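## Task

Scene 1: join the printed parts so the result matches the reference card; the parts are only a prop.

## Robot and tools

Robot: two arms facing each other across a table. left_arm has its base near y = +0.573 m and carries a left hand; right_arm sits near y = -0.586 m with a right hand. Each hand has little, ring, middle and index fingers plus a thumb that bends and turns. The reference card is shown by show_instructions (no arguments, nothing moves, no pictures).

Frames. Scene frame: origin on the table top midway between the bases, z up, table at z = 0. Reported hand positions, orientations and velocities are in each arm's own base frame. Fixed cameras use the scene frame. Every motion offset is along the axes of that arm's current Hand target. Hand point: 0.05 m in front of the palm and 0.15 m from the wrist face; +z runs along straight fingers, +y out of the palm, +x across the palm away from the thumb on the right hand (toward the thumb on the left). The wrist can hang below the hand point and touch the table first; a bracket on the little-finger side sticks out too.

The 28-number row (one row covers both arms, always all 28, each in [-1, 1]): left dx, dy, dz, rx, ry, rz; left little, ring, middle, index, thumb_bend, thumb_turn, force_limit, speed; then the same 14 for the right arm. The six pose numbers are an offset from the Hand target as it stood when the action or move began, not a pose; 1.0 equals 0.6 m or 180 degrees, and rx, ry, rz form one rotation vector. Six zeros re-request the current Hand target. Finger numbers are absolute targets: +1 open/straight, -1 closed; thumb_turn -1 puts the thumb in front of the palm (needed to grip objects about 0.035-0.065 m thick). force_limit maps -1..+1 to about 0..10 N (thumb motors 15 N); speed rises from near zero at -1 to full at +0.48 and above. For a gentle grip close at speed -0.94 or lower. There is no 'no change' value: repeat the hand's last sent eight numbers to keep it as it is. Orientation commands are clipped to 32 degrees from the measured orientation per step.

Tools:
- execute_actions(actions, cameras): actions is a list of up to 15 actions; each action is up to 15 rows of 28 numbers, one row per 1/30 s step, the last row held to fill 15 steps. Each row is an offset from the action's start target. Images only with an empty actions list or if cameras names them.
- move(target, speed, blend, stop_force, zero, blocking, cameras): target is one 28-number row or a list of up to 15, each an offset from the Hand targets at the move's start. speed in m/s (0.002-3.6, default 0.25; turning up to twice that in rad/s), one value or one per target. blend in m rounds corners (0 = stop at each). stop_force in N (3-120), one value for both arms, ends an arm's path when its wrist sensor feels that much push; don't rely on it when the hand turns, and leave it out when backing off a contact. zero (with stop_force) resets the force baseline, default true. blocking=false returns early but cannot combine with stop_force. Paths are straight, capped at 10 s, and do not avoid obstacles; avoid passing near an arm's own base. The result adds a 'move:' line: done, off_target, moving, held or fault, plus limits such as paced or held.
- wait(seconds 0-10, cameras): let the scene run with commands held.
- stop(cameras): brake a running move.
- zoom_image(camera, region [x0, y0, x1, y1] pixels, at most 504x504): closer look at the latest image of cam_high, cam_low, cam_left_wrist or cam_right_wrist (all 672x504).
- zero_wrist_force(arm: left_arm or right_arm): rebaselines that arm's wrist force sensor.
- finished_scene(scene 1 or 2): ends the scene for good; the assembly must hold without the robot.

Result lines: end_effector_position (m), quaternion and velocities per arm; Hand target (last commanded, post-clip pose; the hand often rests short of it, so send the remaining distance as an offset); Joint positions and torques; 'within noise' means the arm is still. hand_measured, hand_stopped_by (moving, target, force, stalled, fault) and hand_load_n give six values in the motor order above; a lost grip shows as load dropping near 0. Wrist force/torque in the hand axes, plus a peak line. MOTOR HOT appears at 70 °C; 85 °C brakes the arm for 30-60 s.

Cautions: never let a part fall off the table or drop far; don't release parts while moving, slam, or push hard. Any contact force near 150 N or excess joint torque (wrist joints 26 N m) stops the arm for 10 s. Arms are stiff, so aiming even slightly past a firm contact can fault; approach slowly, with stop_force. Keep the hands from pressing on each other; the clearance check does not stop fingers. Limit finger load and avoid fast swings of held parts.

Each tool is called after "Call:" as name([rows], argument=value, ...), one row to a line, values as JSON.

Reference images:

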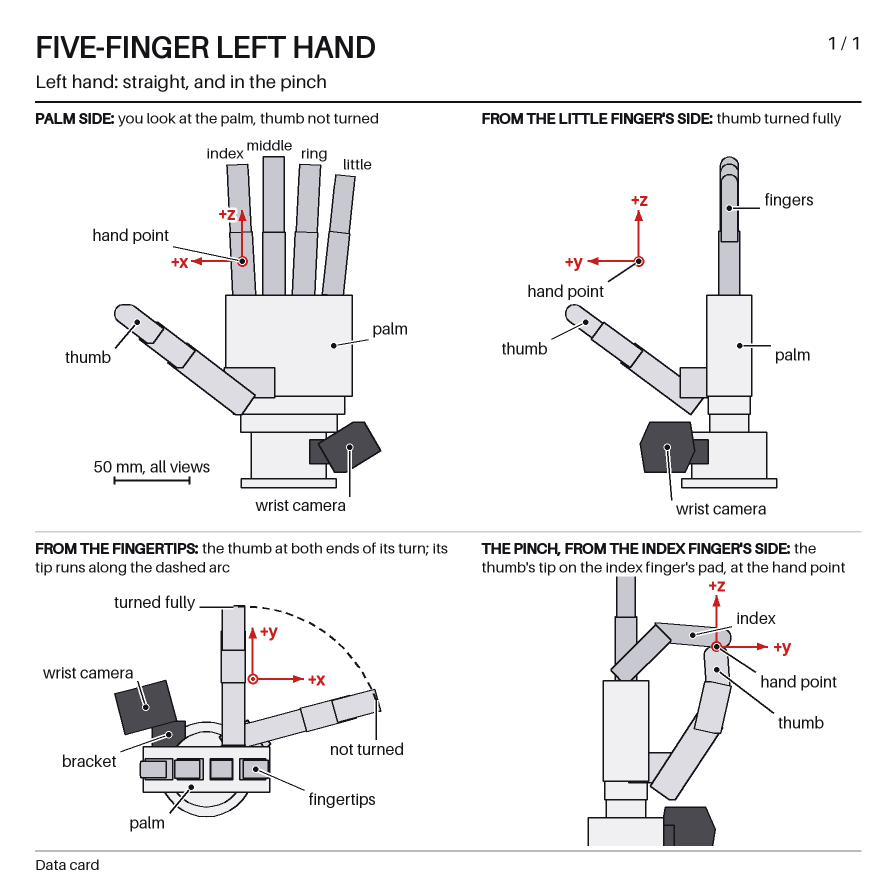

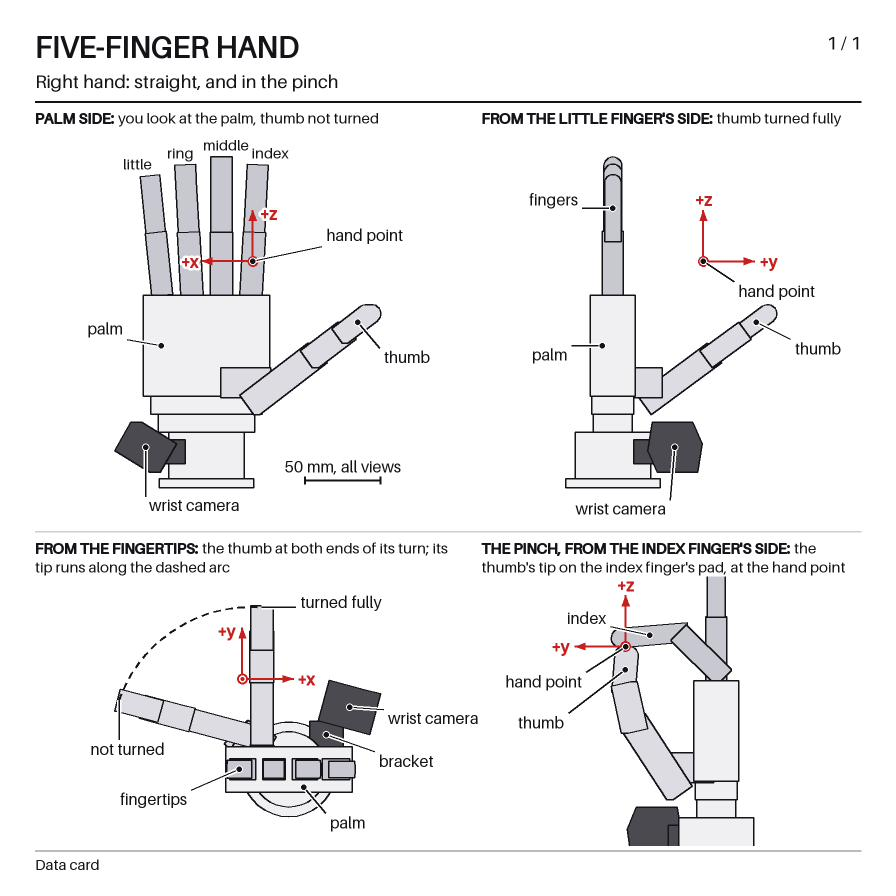

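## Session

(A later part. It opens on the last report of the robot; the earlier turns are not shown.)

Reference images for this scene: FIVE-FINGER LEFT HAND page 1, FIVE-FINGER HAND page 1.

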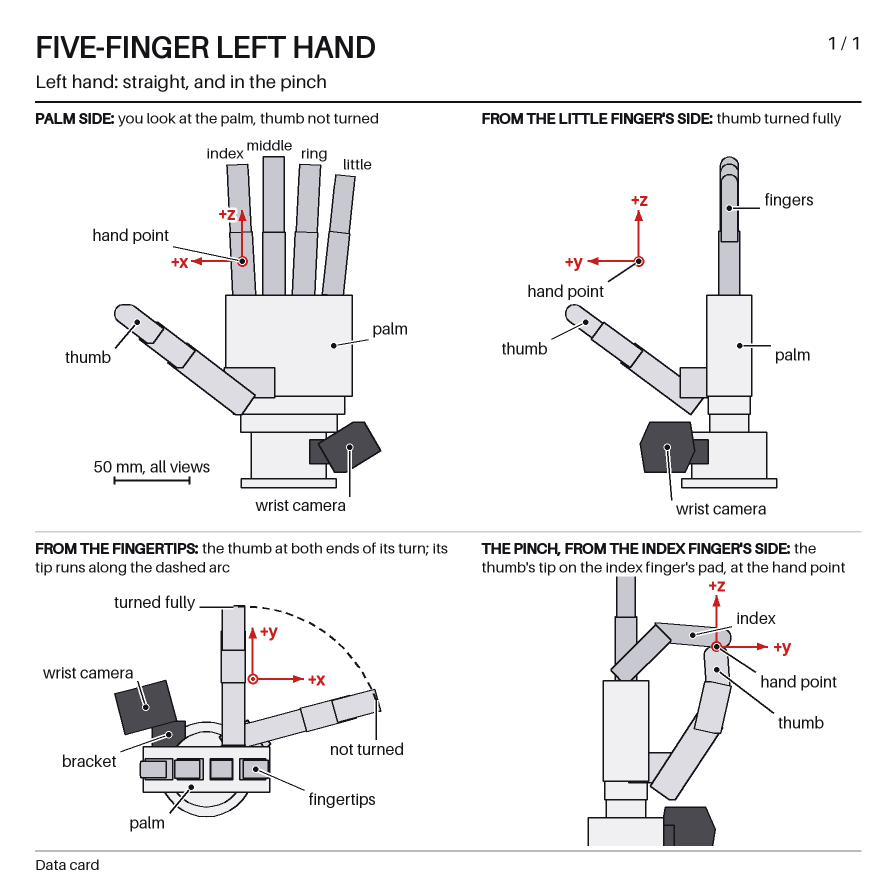

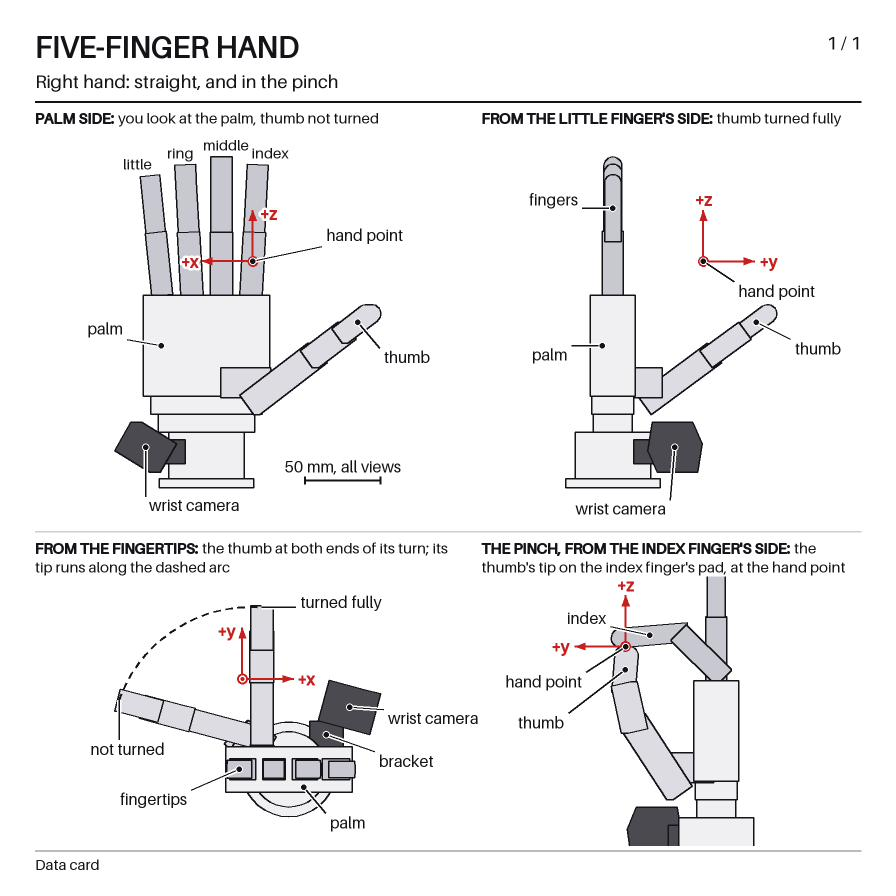

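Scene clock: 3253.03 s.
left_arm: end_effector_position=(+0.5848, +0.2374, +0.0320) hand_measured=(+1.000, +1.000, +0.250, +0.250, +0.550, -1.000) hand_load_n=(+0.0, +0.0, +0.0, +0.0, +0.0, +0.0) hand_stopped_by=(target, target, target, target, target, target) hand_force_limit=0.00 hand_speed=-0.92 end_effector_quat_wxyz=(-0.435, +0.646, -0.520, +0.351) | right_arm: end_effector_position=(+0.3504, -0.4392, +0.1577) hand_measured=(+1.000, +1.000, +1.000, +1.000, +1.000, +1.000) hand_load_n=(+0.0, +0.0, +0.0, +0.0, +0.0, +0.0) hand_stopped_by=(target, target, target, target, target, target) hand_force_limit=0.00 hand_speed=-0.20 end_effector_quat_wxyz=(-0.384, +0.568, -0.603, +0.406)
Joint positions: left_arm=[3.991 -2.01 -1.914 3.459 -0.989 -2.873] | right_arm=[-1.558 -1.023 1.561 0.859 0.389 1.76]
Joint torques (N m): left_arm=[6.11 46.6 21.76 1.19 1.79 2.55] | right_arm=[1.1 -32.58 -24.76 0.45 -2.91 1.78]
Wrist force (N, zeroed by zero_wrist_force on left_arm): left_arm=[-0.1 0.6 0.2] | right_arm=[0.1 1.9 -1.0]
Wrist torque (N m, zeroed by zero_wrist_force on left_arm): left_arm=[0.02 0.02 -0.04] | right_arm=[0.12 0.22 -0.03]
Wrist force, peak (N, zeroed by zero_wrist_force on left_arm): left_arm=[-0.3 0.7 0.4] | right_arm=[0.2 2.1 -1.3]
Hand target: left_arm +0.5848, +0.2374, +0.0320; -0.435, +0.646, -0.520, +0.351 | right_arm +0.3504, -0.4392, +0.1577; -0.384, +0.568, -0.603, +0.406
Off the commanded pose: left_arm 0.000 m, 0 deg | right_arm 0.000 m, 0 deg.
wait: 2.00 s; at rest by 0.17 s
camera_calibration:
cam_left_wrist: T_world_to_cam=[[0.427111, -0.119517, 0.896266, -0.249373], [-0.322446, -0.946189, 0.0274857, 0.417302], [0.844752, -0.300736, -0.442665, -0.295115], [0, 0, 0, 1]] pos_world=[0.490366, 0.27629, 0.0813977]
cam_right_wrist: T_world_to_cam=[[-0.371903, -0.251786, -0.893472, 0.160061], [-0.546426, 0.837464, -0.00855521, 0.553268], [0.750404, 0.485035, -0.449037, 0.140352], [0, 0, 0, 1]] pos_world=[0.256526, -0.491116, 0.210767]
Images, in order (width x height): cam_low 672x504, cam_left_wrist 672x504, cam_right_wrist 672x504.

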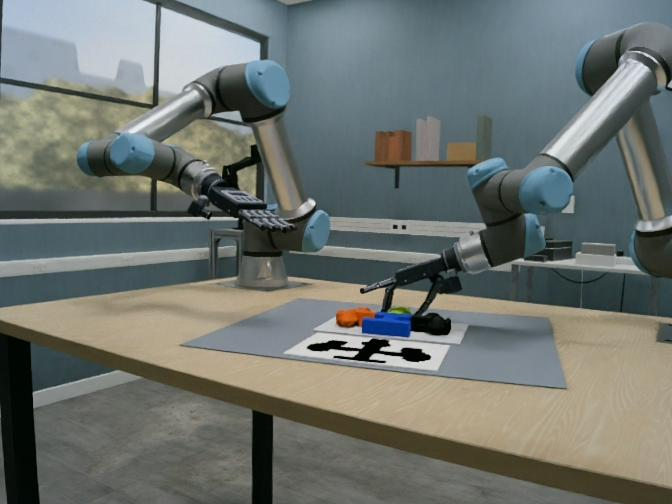

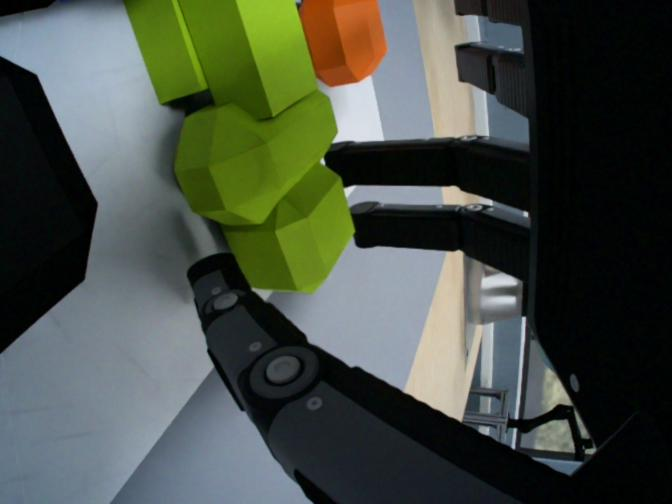

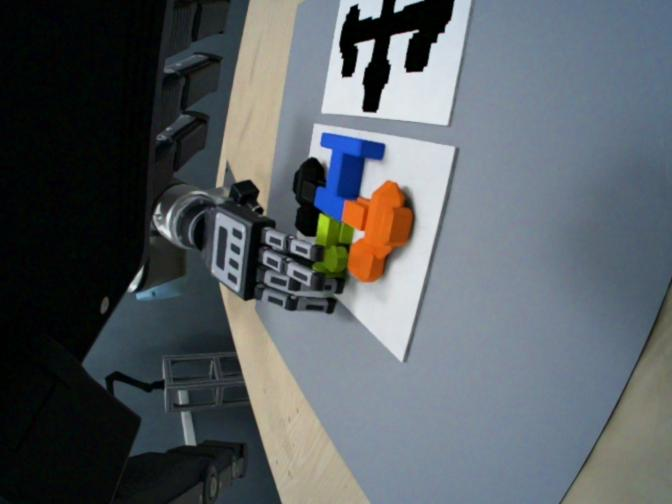

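Call:
execute_actions([
  [[0,0,0,0,0,0,1,1,0.5,0.5,0.62,-1,0.0,-0.7,0,0,0,0,0,0,1,1,1,1,1,1,0.0,-0.2]],
])

Call:
wait(seconds=0.7)

Call:
move(target=[0,-0.1391,-0.0562,0,0,0,1,1,0.5,0.5,0.62,-1,0.0,-0.7,0,0,0,0,0,0,1,1,1,1,1,1,0.0,-0.2], speed=0.08, cameras=["all"])

Call:
zoom_image(camera="cam_right_wrist", region=[270, 120, 430, 300])

Call:
zoom_image(camera="cam_low", region=[330, 290, 470, 370])

Call:
zoom_image(camera="cam_high", region=[230, 210, 390, 380])

Scene clock: 3269.03 s.
left_arm: end_effector_position=(+0.5848, +0.2374, +0.0320) hand_measured=(+1.000, +1.000, +0.500, +0.500, +0.620, -1.000) hand_load_n=(+0.0, +0.0, +0.0, +0.0, +0.0, +0.0) hand_stopped_by=(target, target, target, target, target, target) hand_force_limit=0.00 hand_speed=-0.70 end_effector_quat_wxyz=(-0.435, +0.646, -0.520, +0.351) | right_arm: end_effector_position=(+0.3504, -0.4392, +0.1577) hand_measured=(+1.000, +1.000, +1.000, +1.000, +1.000, +1.000) hand_load_n=(+0.0, +0.0, +0.0, +0.0, +0.0, +0.0) hand_stopped_by=(target, target, target, target, target, target) hand_force_limit=0.00 hand_speed=-0.20 end_effector_quat_wxyz=(-0.384, +0.568, -0.603, +0.406)
Joint positions: left_arm=[3.991 -2.01 -1.914 3.459 -0.989 -2.873] | right_arm=[-1.558 -1.023 1.561 0.859 0.389 1.76]
Joint torques (N m): left_arm=[5.95 46.67 20.94 1.16 1.7 2.48] | right_arm=[1.71 -31.93 -24.93 0.47 -2.98 1.8]
Wrist force (N, zeroed by zero_wrist_force on left_arm): left_arm=[-0.1 0.0 -0.3] | right_arm=[0.3 1.8 -1.3]
Wrist torque (N m, zeroed by zero_wrist_force on left_arm): left_arm=[-0.02 0.01 -0.02] | right_arm=[0.13 0.22 -0.01]
Wrist force, peak (N, zeroed by zero_wrist_force on left_arm): left_arm=[-0.2 0.8 -0.2] | right_arm=[0.3 2.2 -1.3]
Hand target: left_arm +0.5848, +0.2374, +0.0320; -0.435, +0.646, -0.520, +0.351 | right_arm +0.3504, -0.4392, +0.1577; -0.384, +0.568, -0.603, +0.406
Off the commanded pose: left_arm 0.000 m, 0 deg | right_arm 0.000 m, 0 deg.
Step readings (end_effector_position of left_arm | right_arm):
0: (+0.5848, +0.2374, +0.0320) | (+0.3504, -0.4392, +0.1577)
1: (+0.5848, +0.2374, +0.0320) | (+0.3504, -0.4392, +0.1577)
2: (+0.5848, +0.2374, +0.0320) | (+0.3504, -0.4392, +0.1577)
4: (+0.5848, +0.2374, +0.0320) | (+0.3504, -0.4392, +0.1577)
8: (+0.5848, +0.2374, +0.0320) | (+0.3504, -0.4392, +0.1577)
15: (+0.5848, +0.2374, +0.0320) | (+0.3504, -0.4392, +0.1577)

Scene clock: 3269.73 s.
left_arm: end_effector_position=(+0.5848, +0.2374, +0.0320) hand_measured=(+1.000, +1.000, +0.500, +0.500, +0.620, -1.000) hand_load_n=(+0.0, -0.5, +0.0, +0.0, +0.0, +0.0) hand_stopped_by=(target, target, target, target, target, target) hand_force_limit=0.00 hand_speed=-0.70 end_effector_quat_wxyz=(-0.435, +0.646, -0.520, +0.351) | right_arm: end_effector_position=(+0.3504, -0.4392, +0.1577) hand_measured=(+1.000, +1.000, +1.000, +1.000, +1.000, +1.000) hand_load_n=(+0.0, +0.0, +0.0, +0.0, +0.0, +0.0) hand_stopped_by=(target, target, target, target, target, target) hand_force_limit=0.00 hand_speed=-0.20 end_effector_quat_wxyz=(-0.384, +0.568, -0.603, +0.406)
Joint positions: left_arm=[3.991 -2.01 -1.914 3.459 -0.989 -2.873] | right_arm=[-1.558 -1.023 1.561 0.859 0.389 1.76]
Joint torques (N m): left_arm=[6.16 46.7 20.03 1.21 1.68 2.39] | right_arm=[2.16 -32.45 -24.82 0.48 -2.93 1.79]
Wrist force (N, zeroed by zero_wrist_force on left_arm): left_arm=[-0.4 0.6 0.0] | right_arm=[0.1 1.8 -1.3]
Wrist torque (N m, zeroed by zero_wrist_force on left_arm): left_arm=[0.05 0.06 -0.06] | right_arm=[0.11 0.24 -0.03]
Wrist force, peak (N, zeroed by zero_wrist_force on left_arm): left_arm=[-0.4 0.6 0.0] | right_arm=[0.2 2.0 -1.3]
Hand target: left_arm +0.5848, +0.2374, +0.0320; -0.435, +0.646, -0.520, +0.351 | right_arm +0.3504, -0.4392, +0.1577; -0.384, +0.568, -0.603, +0.406
Off the commanded pose: left_arm 0.000 m, 0 deg | right_arm 0.000 m, 0 deg.
wait: 0.70 s; at rest by 0.17 s

Scene clock: 3271.47 s.
left_arm: end_effector_position=(+0.5848, +0.2374, +0.1218) hand_measured=(+1.000, +1.000, +0.500, +0.500, +0.620, -1.000) hand_load_n=(+0.0, +0.0, +0.0, +0.0, +0.0, +0.5) hand_stopped_by=(target, target, target, target, target, target) hand_force_limit=0.00 hand_speed=-0.70 end_effector_quat_wxyz=(-0.435, +0.646, -0.520, +0.351) end_effector_velocity=(+0.000, +0.000, +0.003) end_effector_angular_velocity=(+0.000, +0.000, -0.001) | right_arm: end_effector_position=(+0.3504, -0.4392, +0.1577) hand_measured=(+1.000, +1.000, +1.000, +1.000, +1.000, +1.000) hand_load_n=(+0.0, +0.0, +0.0, +0.0, +0.0, +0.0) hand_stopped_by=(target, target, target, target, target, target) hand_force_limit=0.00 hand_speed=-0.20 end_effector_quat_wxyz=(-0.384, +0.568, -0.603, +0.406)
Joint positions: left_arm=[3.991 -1.872 -1.828 3.235 -0.989 -2.873] | right_arm=[-1.558 -1.023 1.561 0.859 0.389 1.76]
Joint velocities: left_arm=[0 0.004 0.002 -0.006 0.001 0] | right_arm=[within noise]
Joint torques (N m): left_arm=[7.55 43.5 25.01 -1.04 2.2 2.78] | right_arm=[2.68 -32.46 -25.32 0.55 -2.95 1.76]
Wrist force (N, zeroed by zero_wrist_force on left_arm): left_arm=[0.1 0.3 -0.1] | right_arm=[0.3 1.8 -1.2]
Wrist torque (N m, zeroed by zero_wrist_force on left_arm): left_arm=[0.02 -0.02 -0.08] | right_arm=[0.12 0.21 -0.01]
Wrist force, peak (N, zeroed by zero_wrist_force on left_arm): left_arm=[-0.2 0.9 0.0] | right_arm=[0.2 2.0 -1.4]
Hand target: left_arm +0.5848, +0.2374, +0.1220; -0.435, +0.646, -0.520, +0.351 | right_arm +0.3504, -0.4392, +0.1577; -0.384, +0.568, -0.603, +0.406
Off the commanded pose: left_arm 0.000 m, 0 deg | right_arm 0.000 m, 0 deg.
move: done
camera_calibration:
cam_left_wrist: T_world_to_cam=[[0.427124, -0.119477, 0.896265, -0.329875], [-0.322428, -0.946194, 0.0275235, 0.41482], [0.844752, -0.300736, -0.442665, -0.255364], [0, 0, 0, 1]] pos_world=[0.490366, 0.27629, 0.171198]
cam_right_wrist: T_world_to_cam=[[-0.371903, -0.251786, -0.893472, 0.160061], [-0.546426, 0.837464, -0.00855521, 0.553268], [0.750404, 0.485035, -0.449037, 0.140352], [0, 0, 0, 1]] pos_world=[0.256526, -0.491116, 0.210767]

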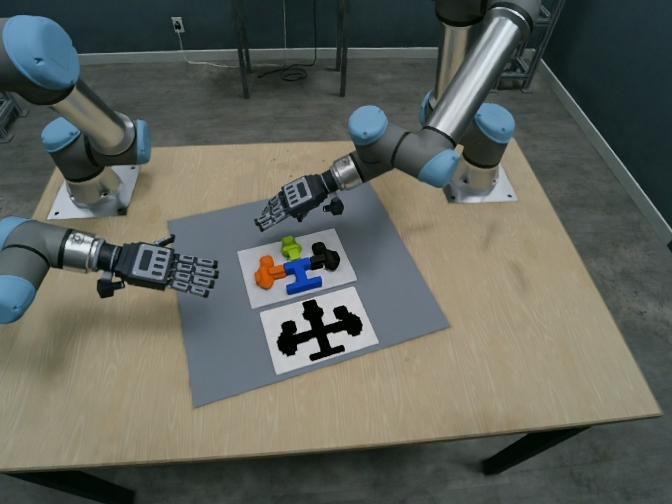

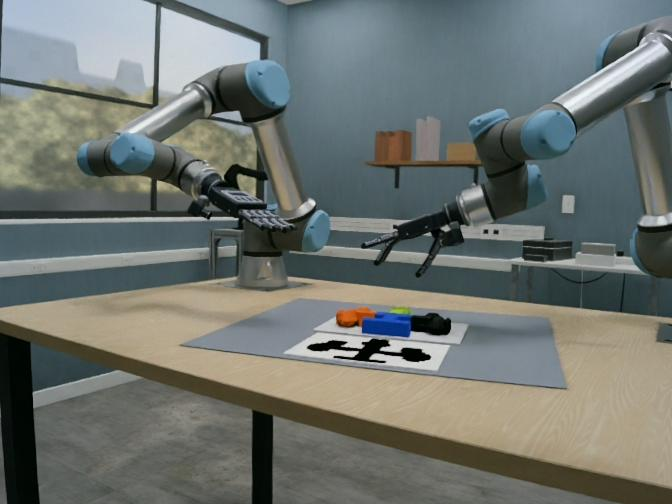

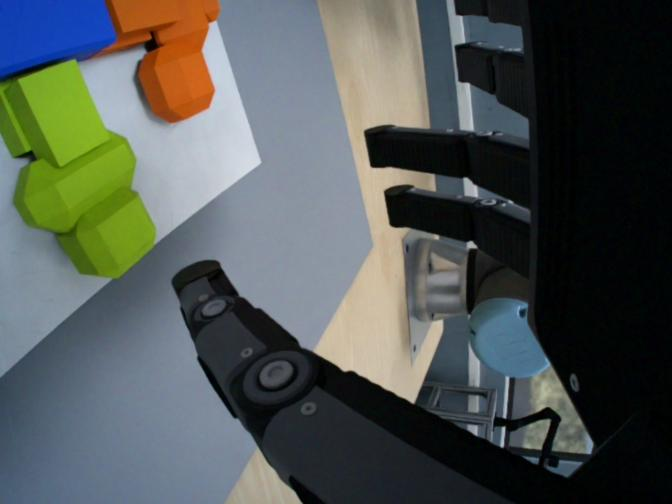

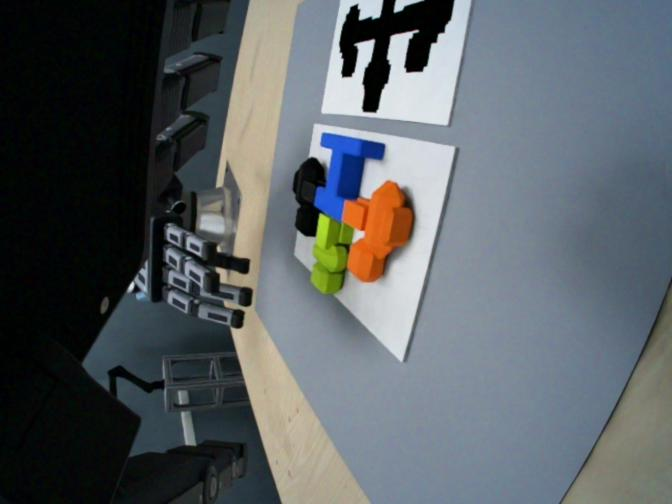

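Scaled by 2.800 from the camera's 672x504 image, which has a finer 960x720 frame.

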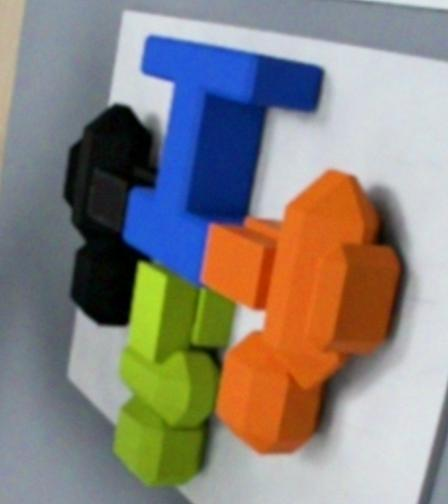

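Scaled by 3.600 from the camera's 672x504 image, which has a finer 960x720 frame.

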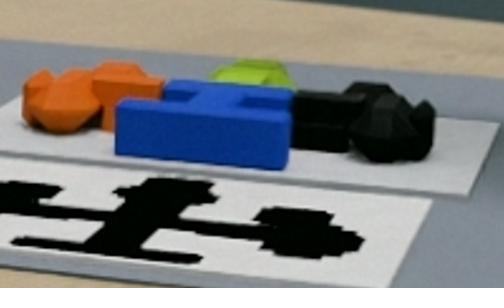

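Scaled by 2.965 from the camera's 672x504 image, which has a finer 960x720 frame.

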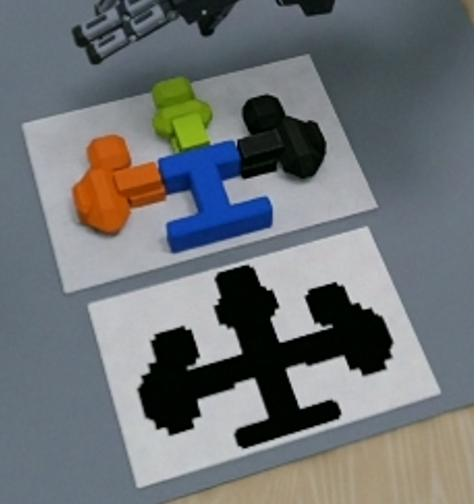

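Call:
zoom_image(camera="cam_right_wrist", region=[300, 200, 380, 300])

Call:
zoom_image(camera="cam_left_wrist", region=[0, 0, 240, 290])

Call:
zoom_image(camera="cam_low", region=[325, 295, 465, 345])

Scaled by 5.040 from the camera's 672x504 image, which has a finer 960x720 frame.

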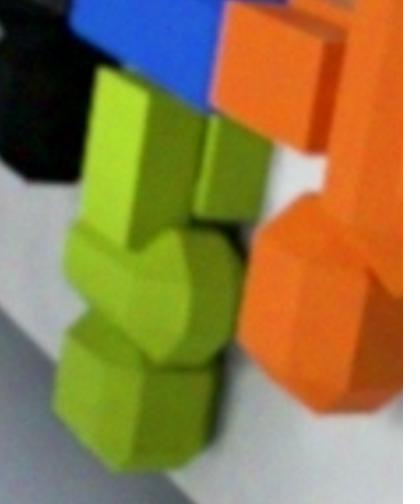

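Scaled by 1.738 from the camera's 672x504 image, which has a finer 960x720 frame.

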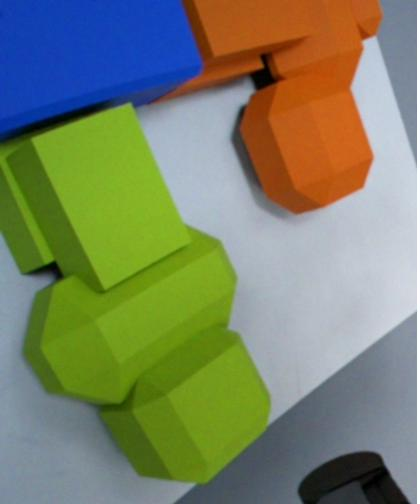

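Scaled by 3.600 from the camera's 672x504 image, which has a finer 960x720 frame.

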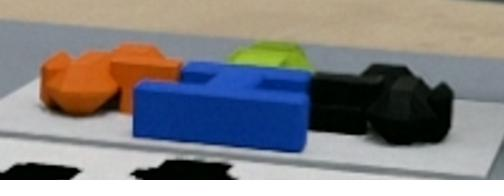

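Call:
finished_scene(scene=1)

The scene is finished: the task was done.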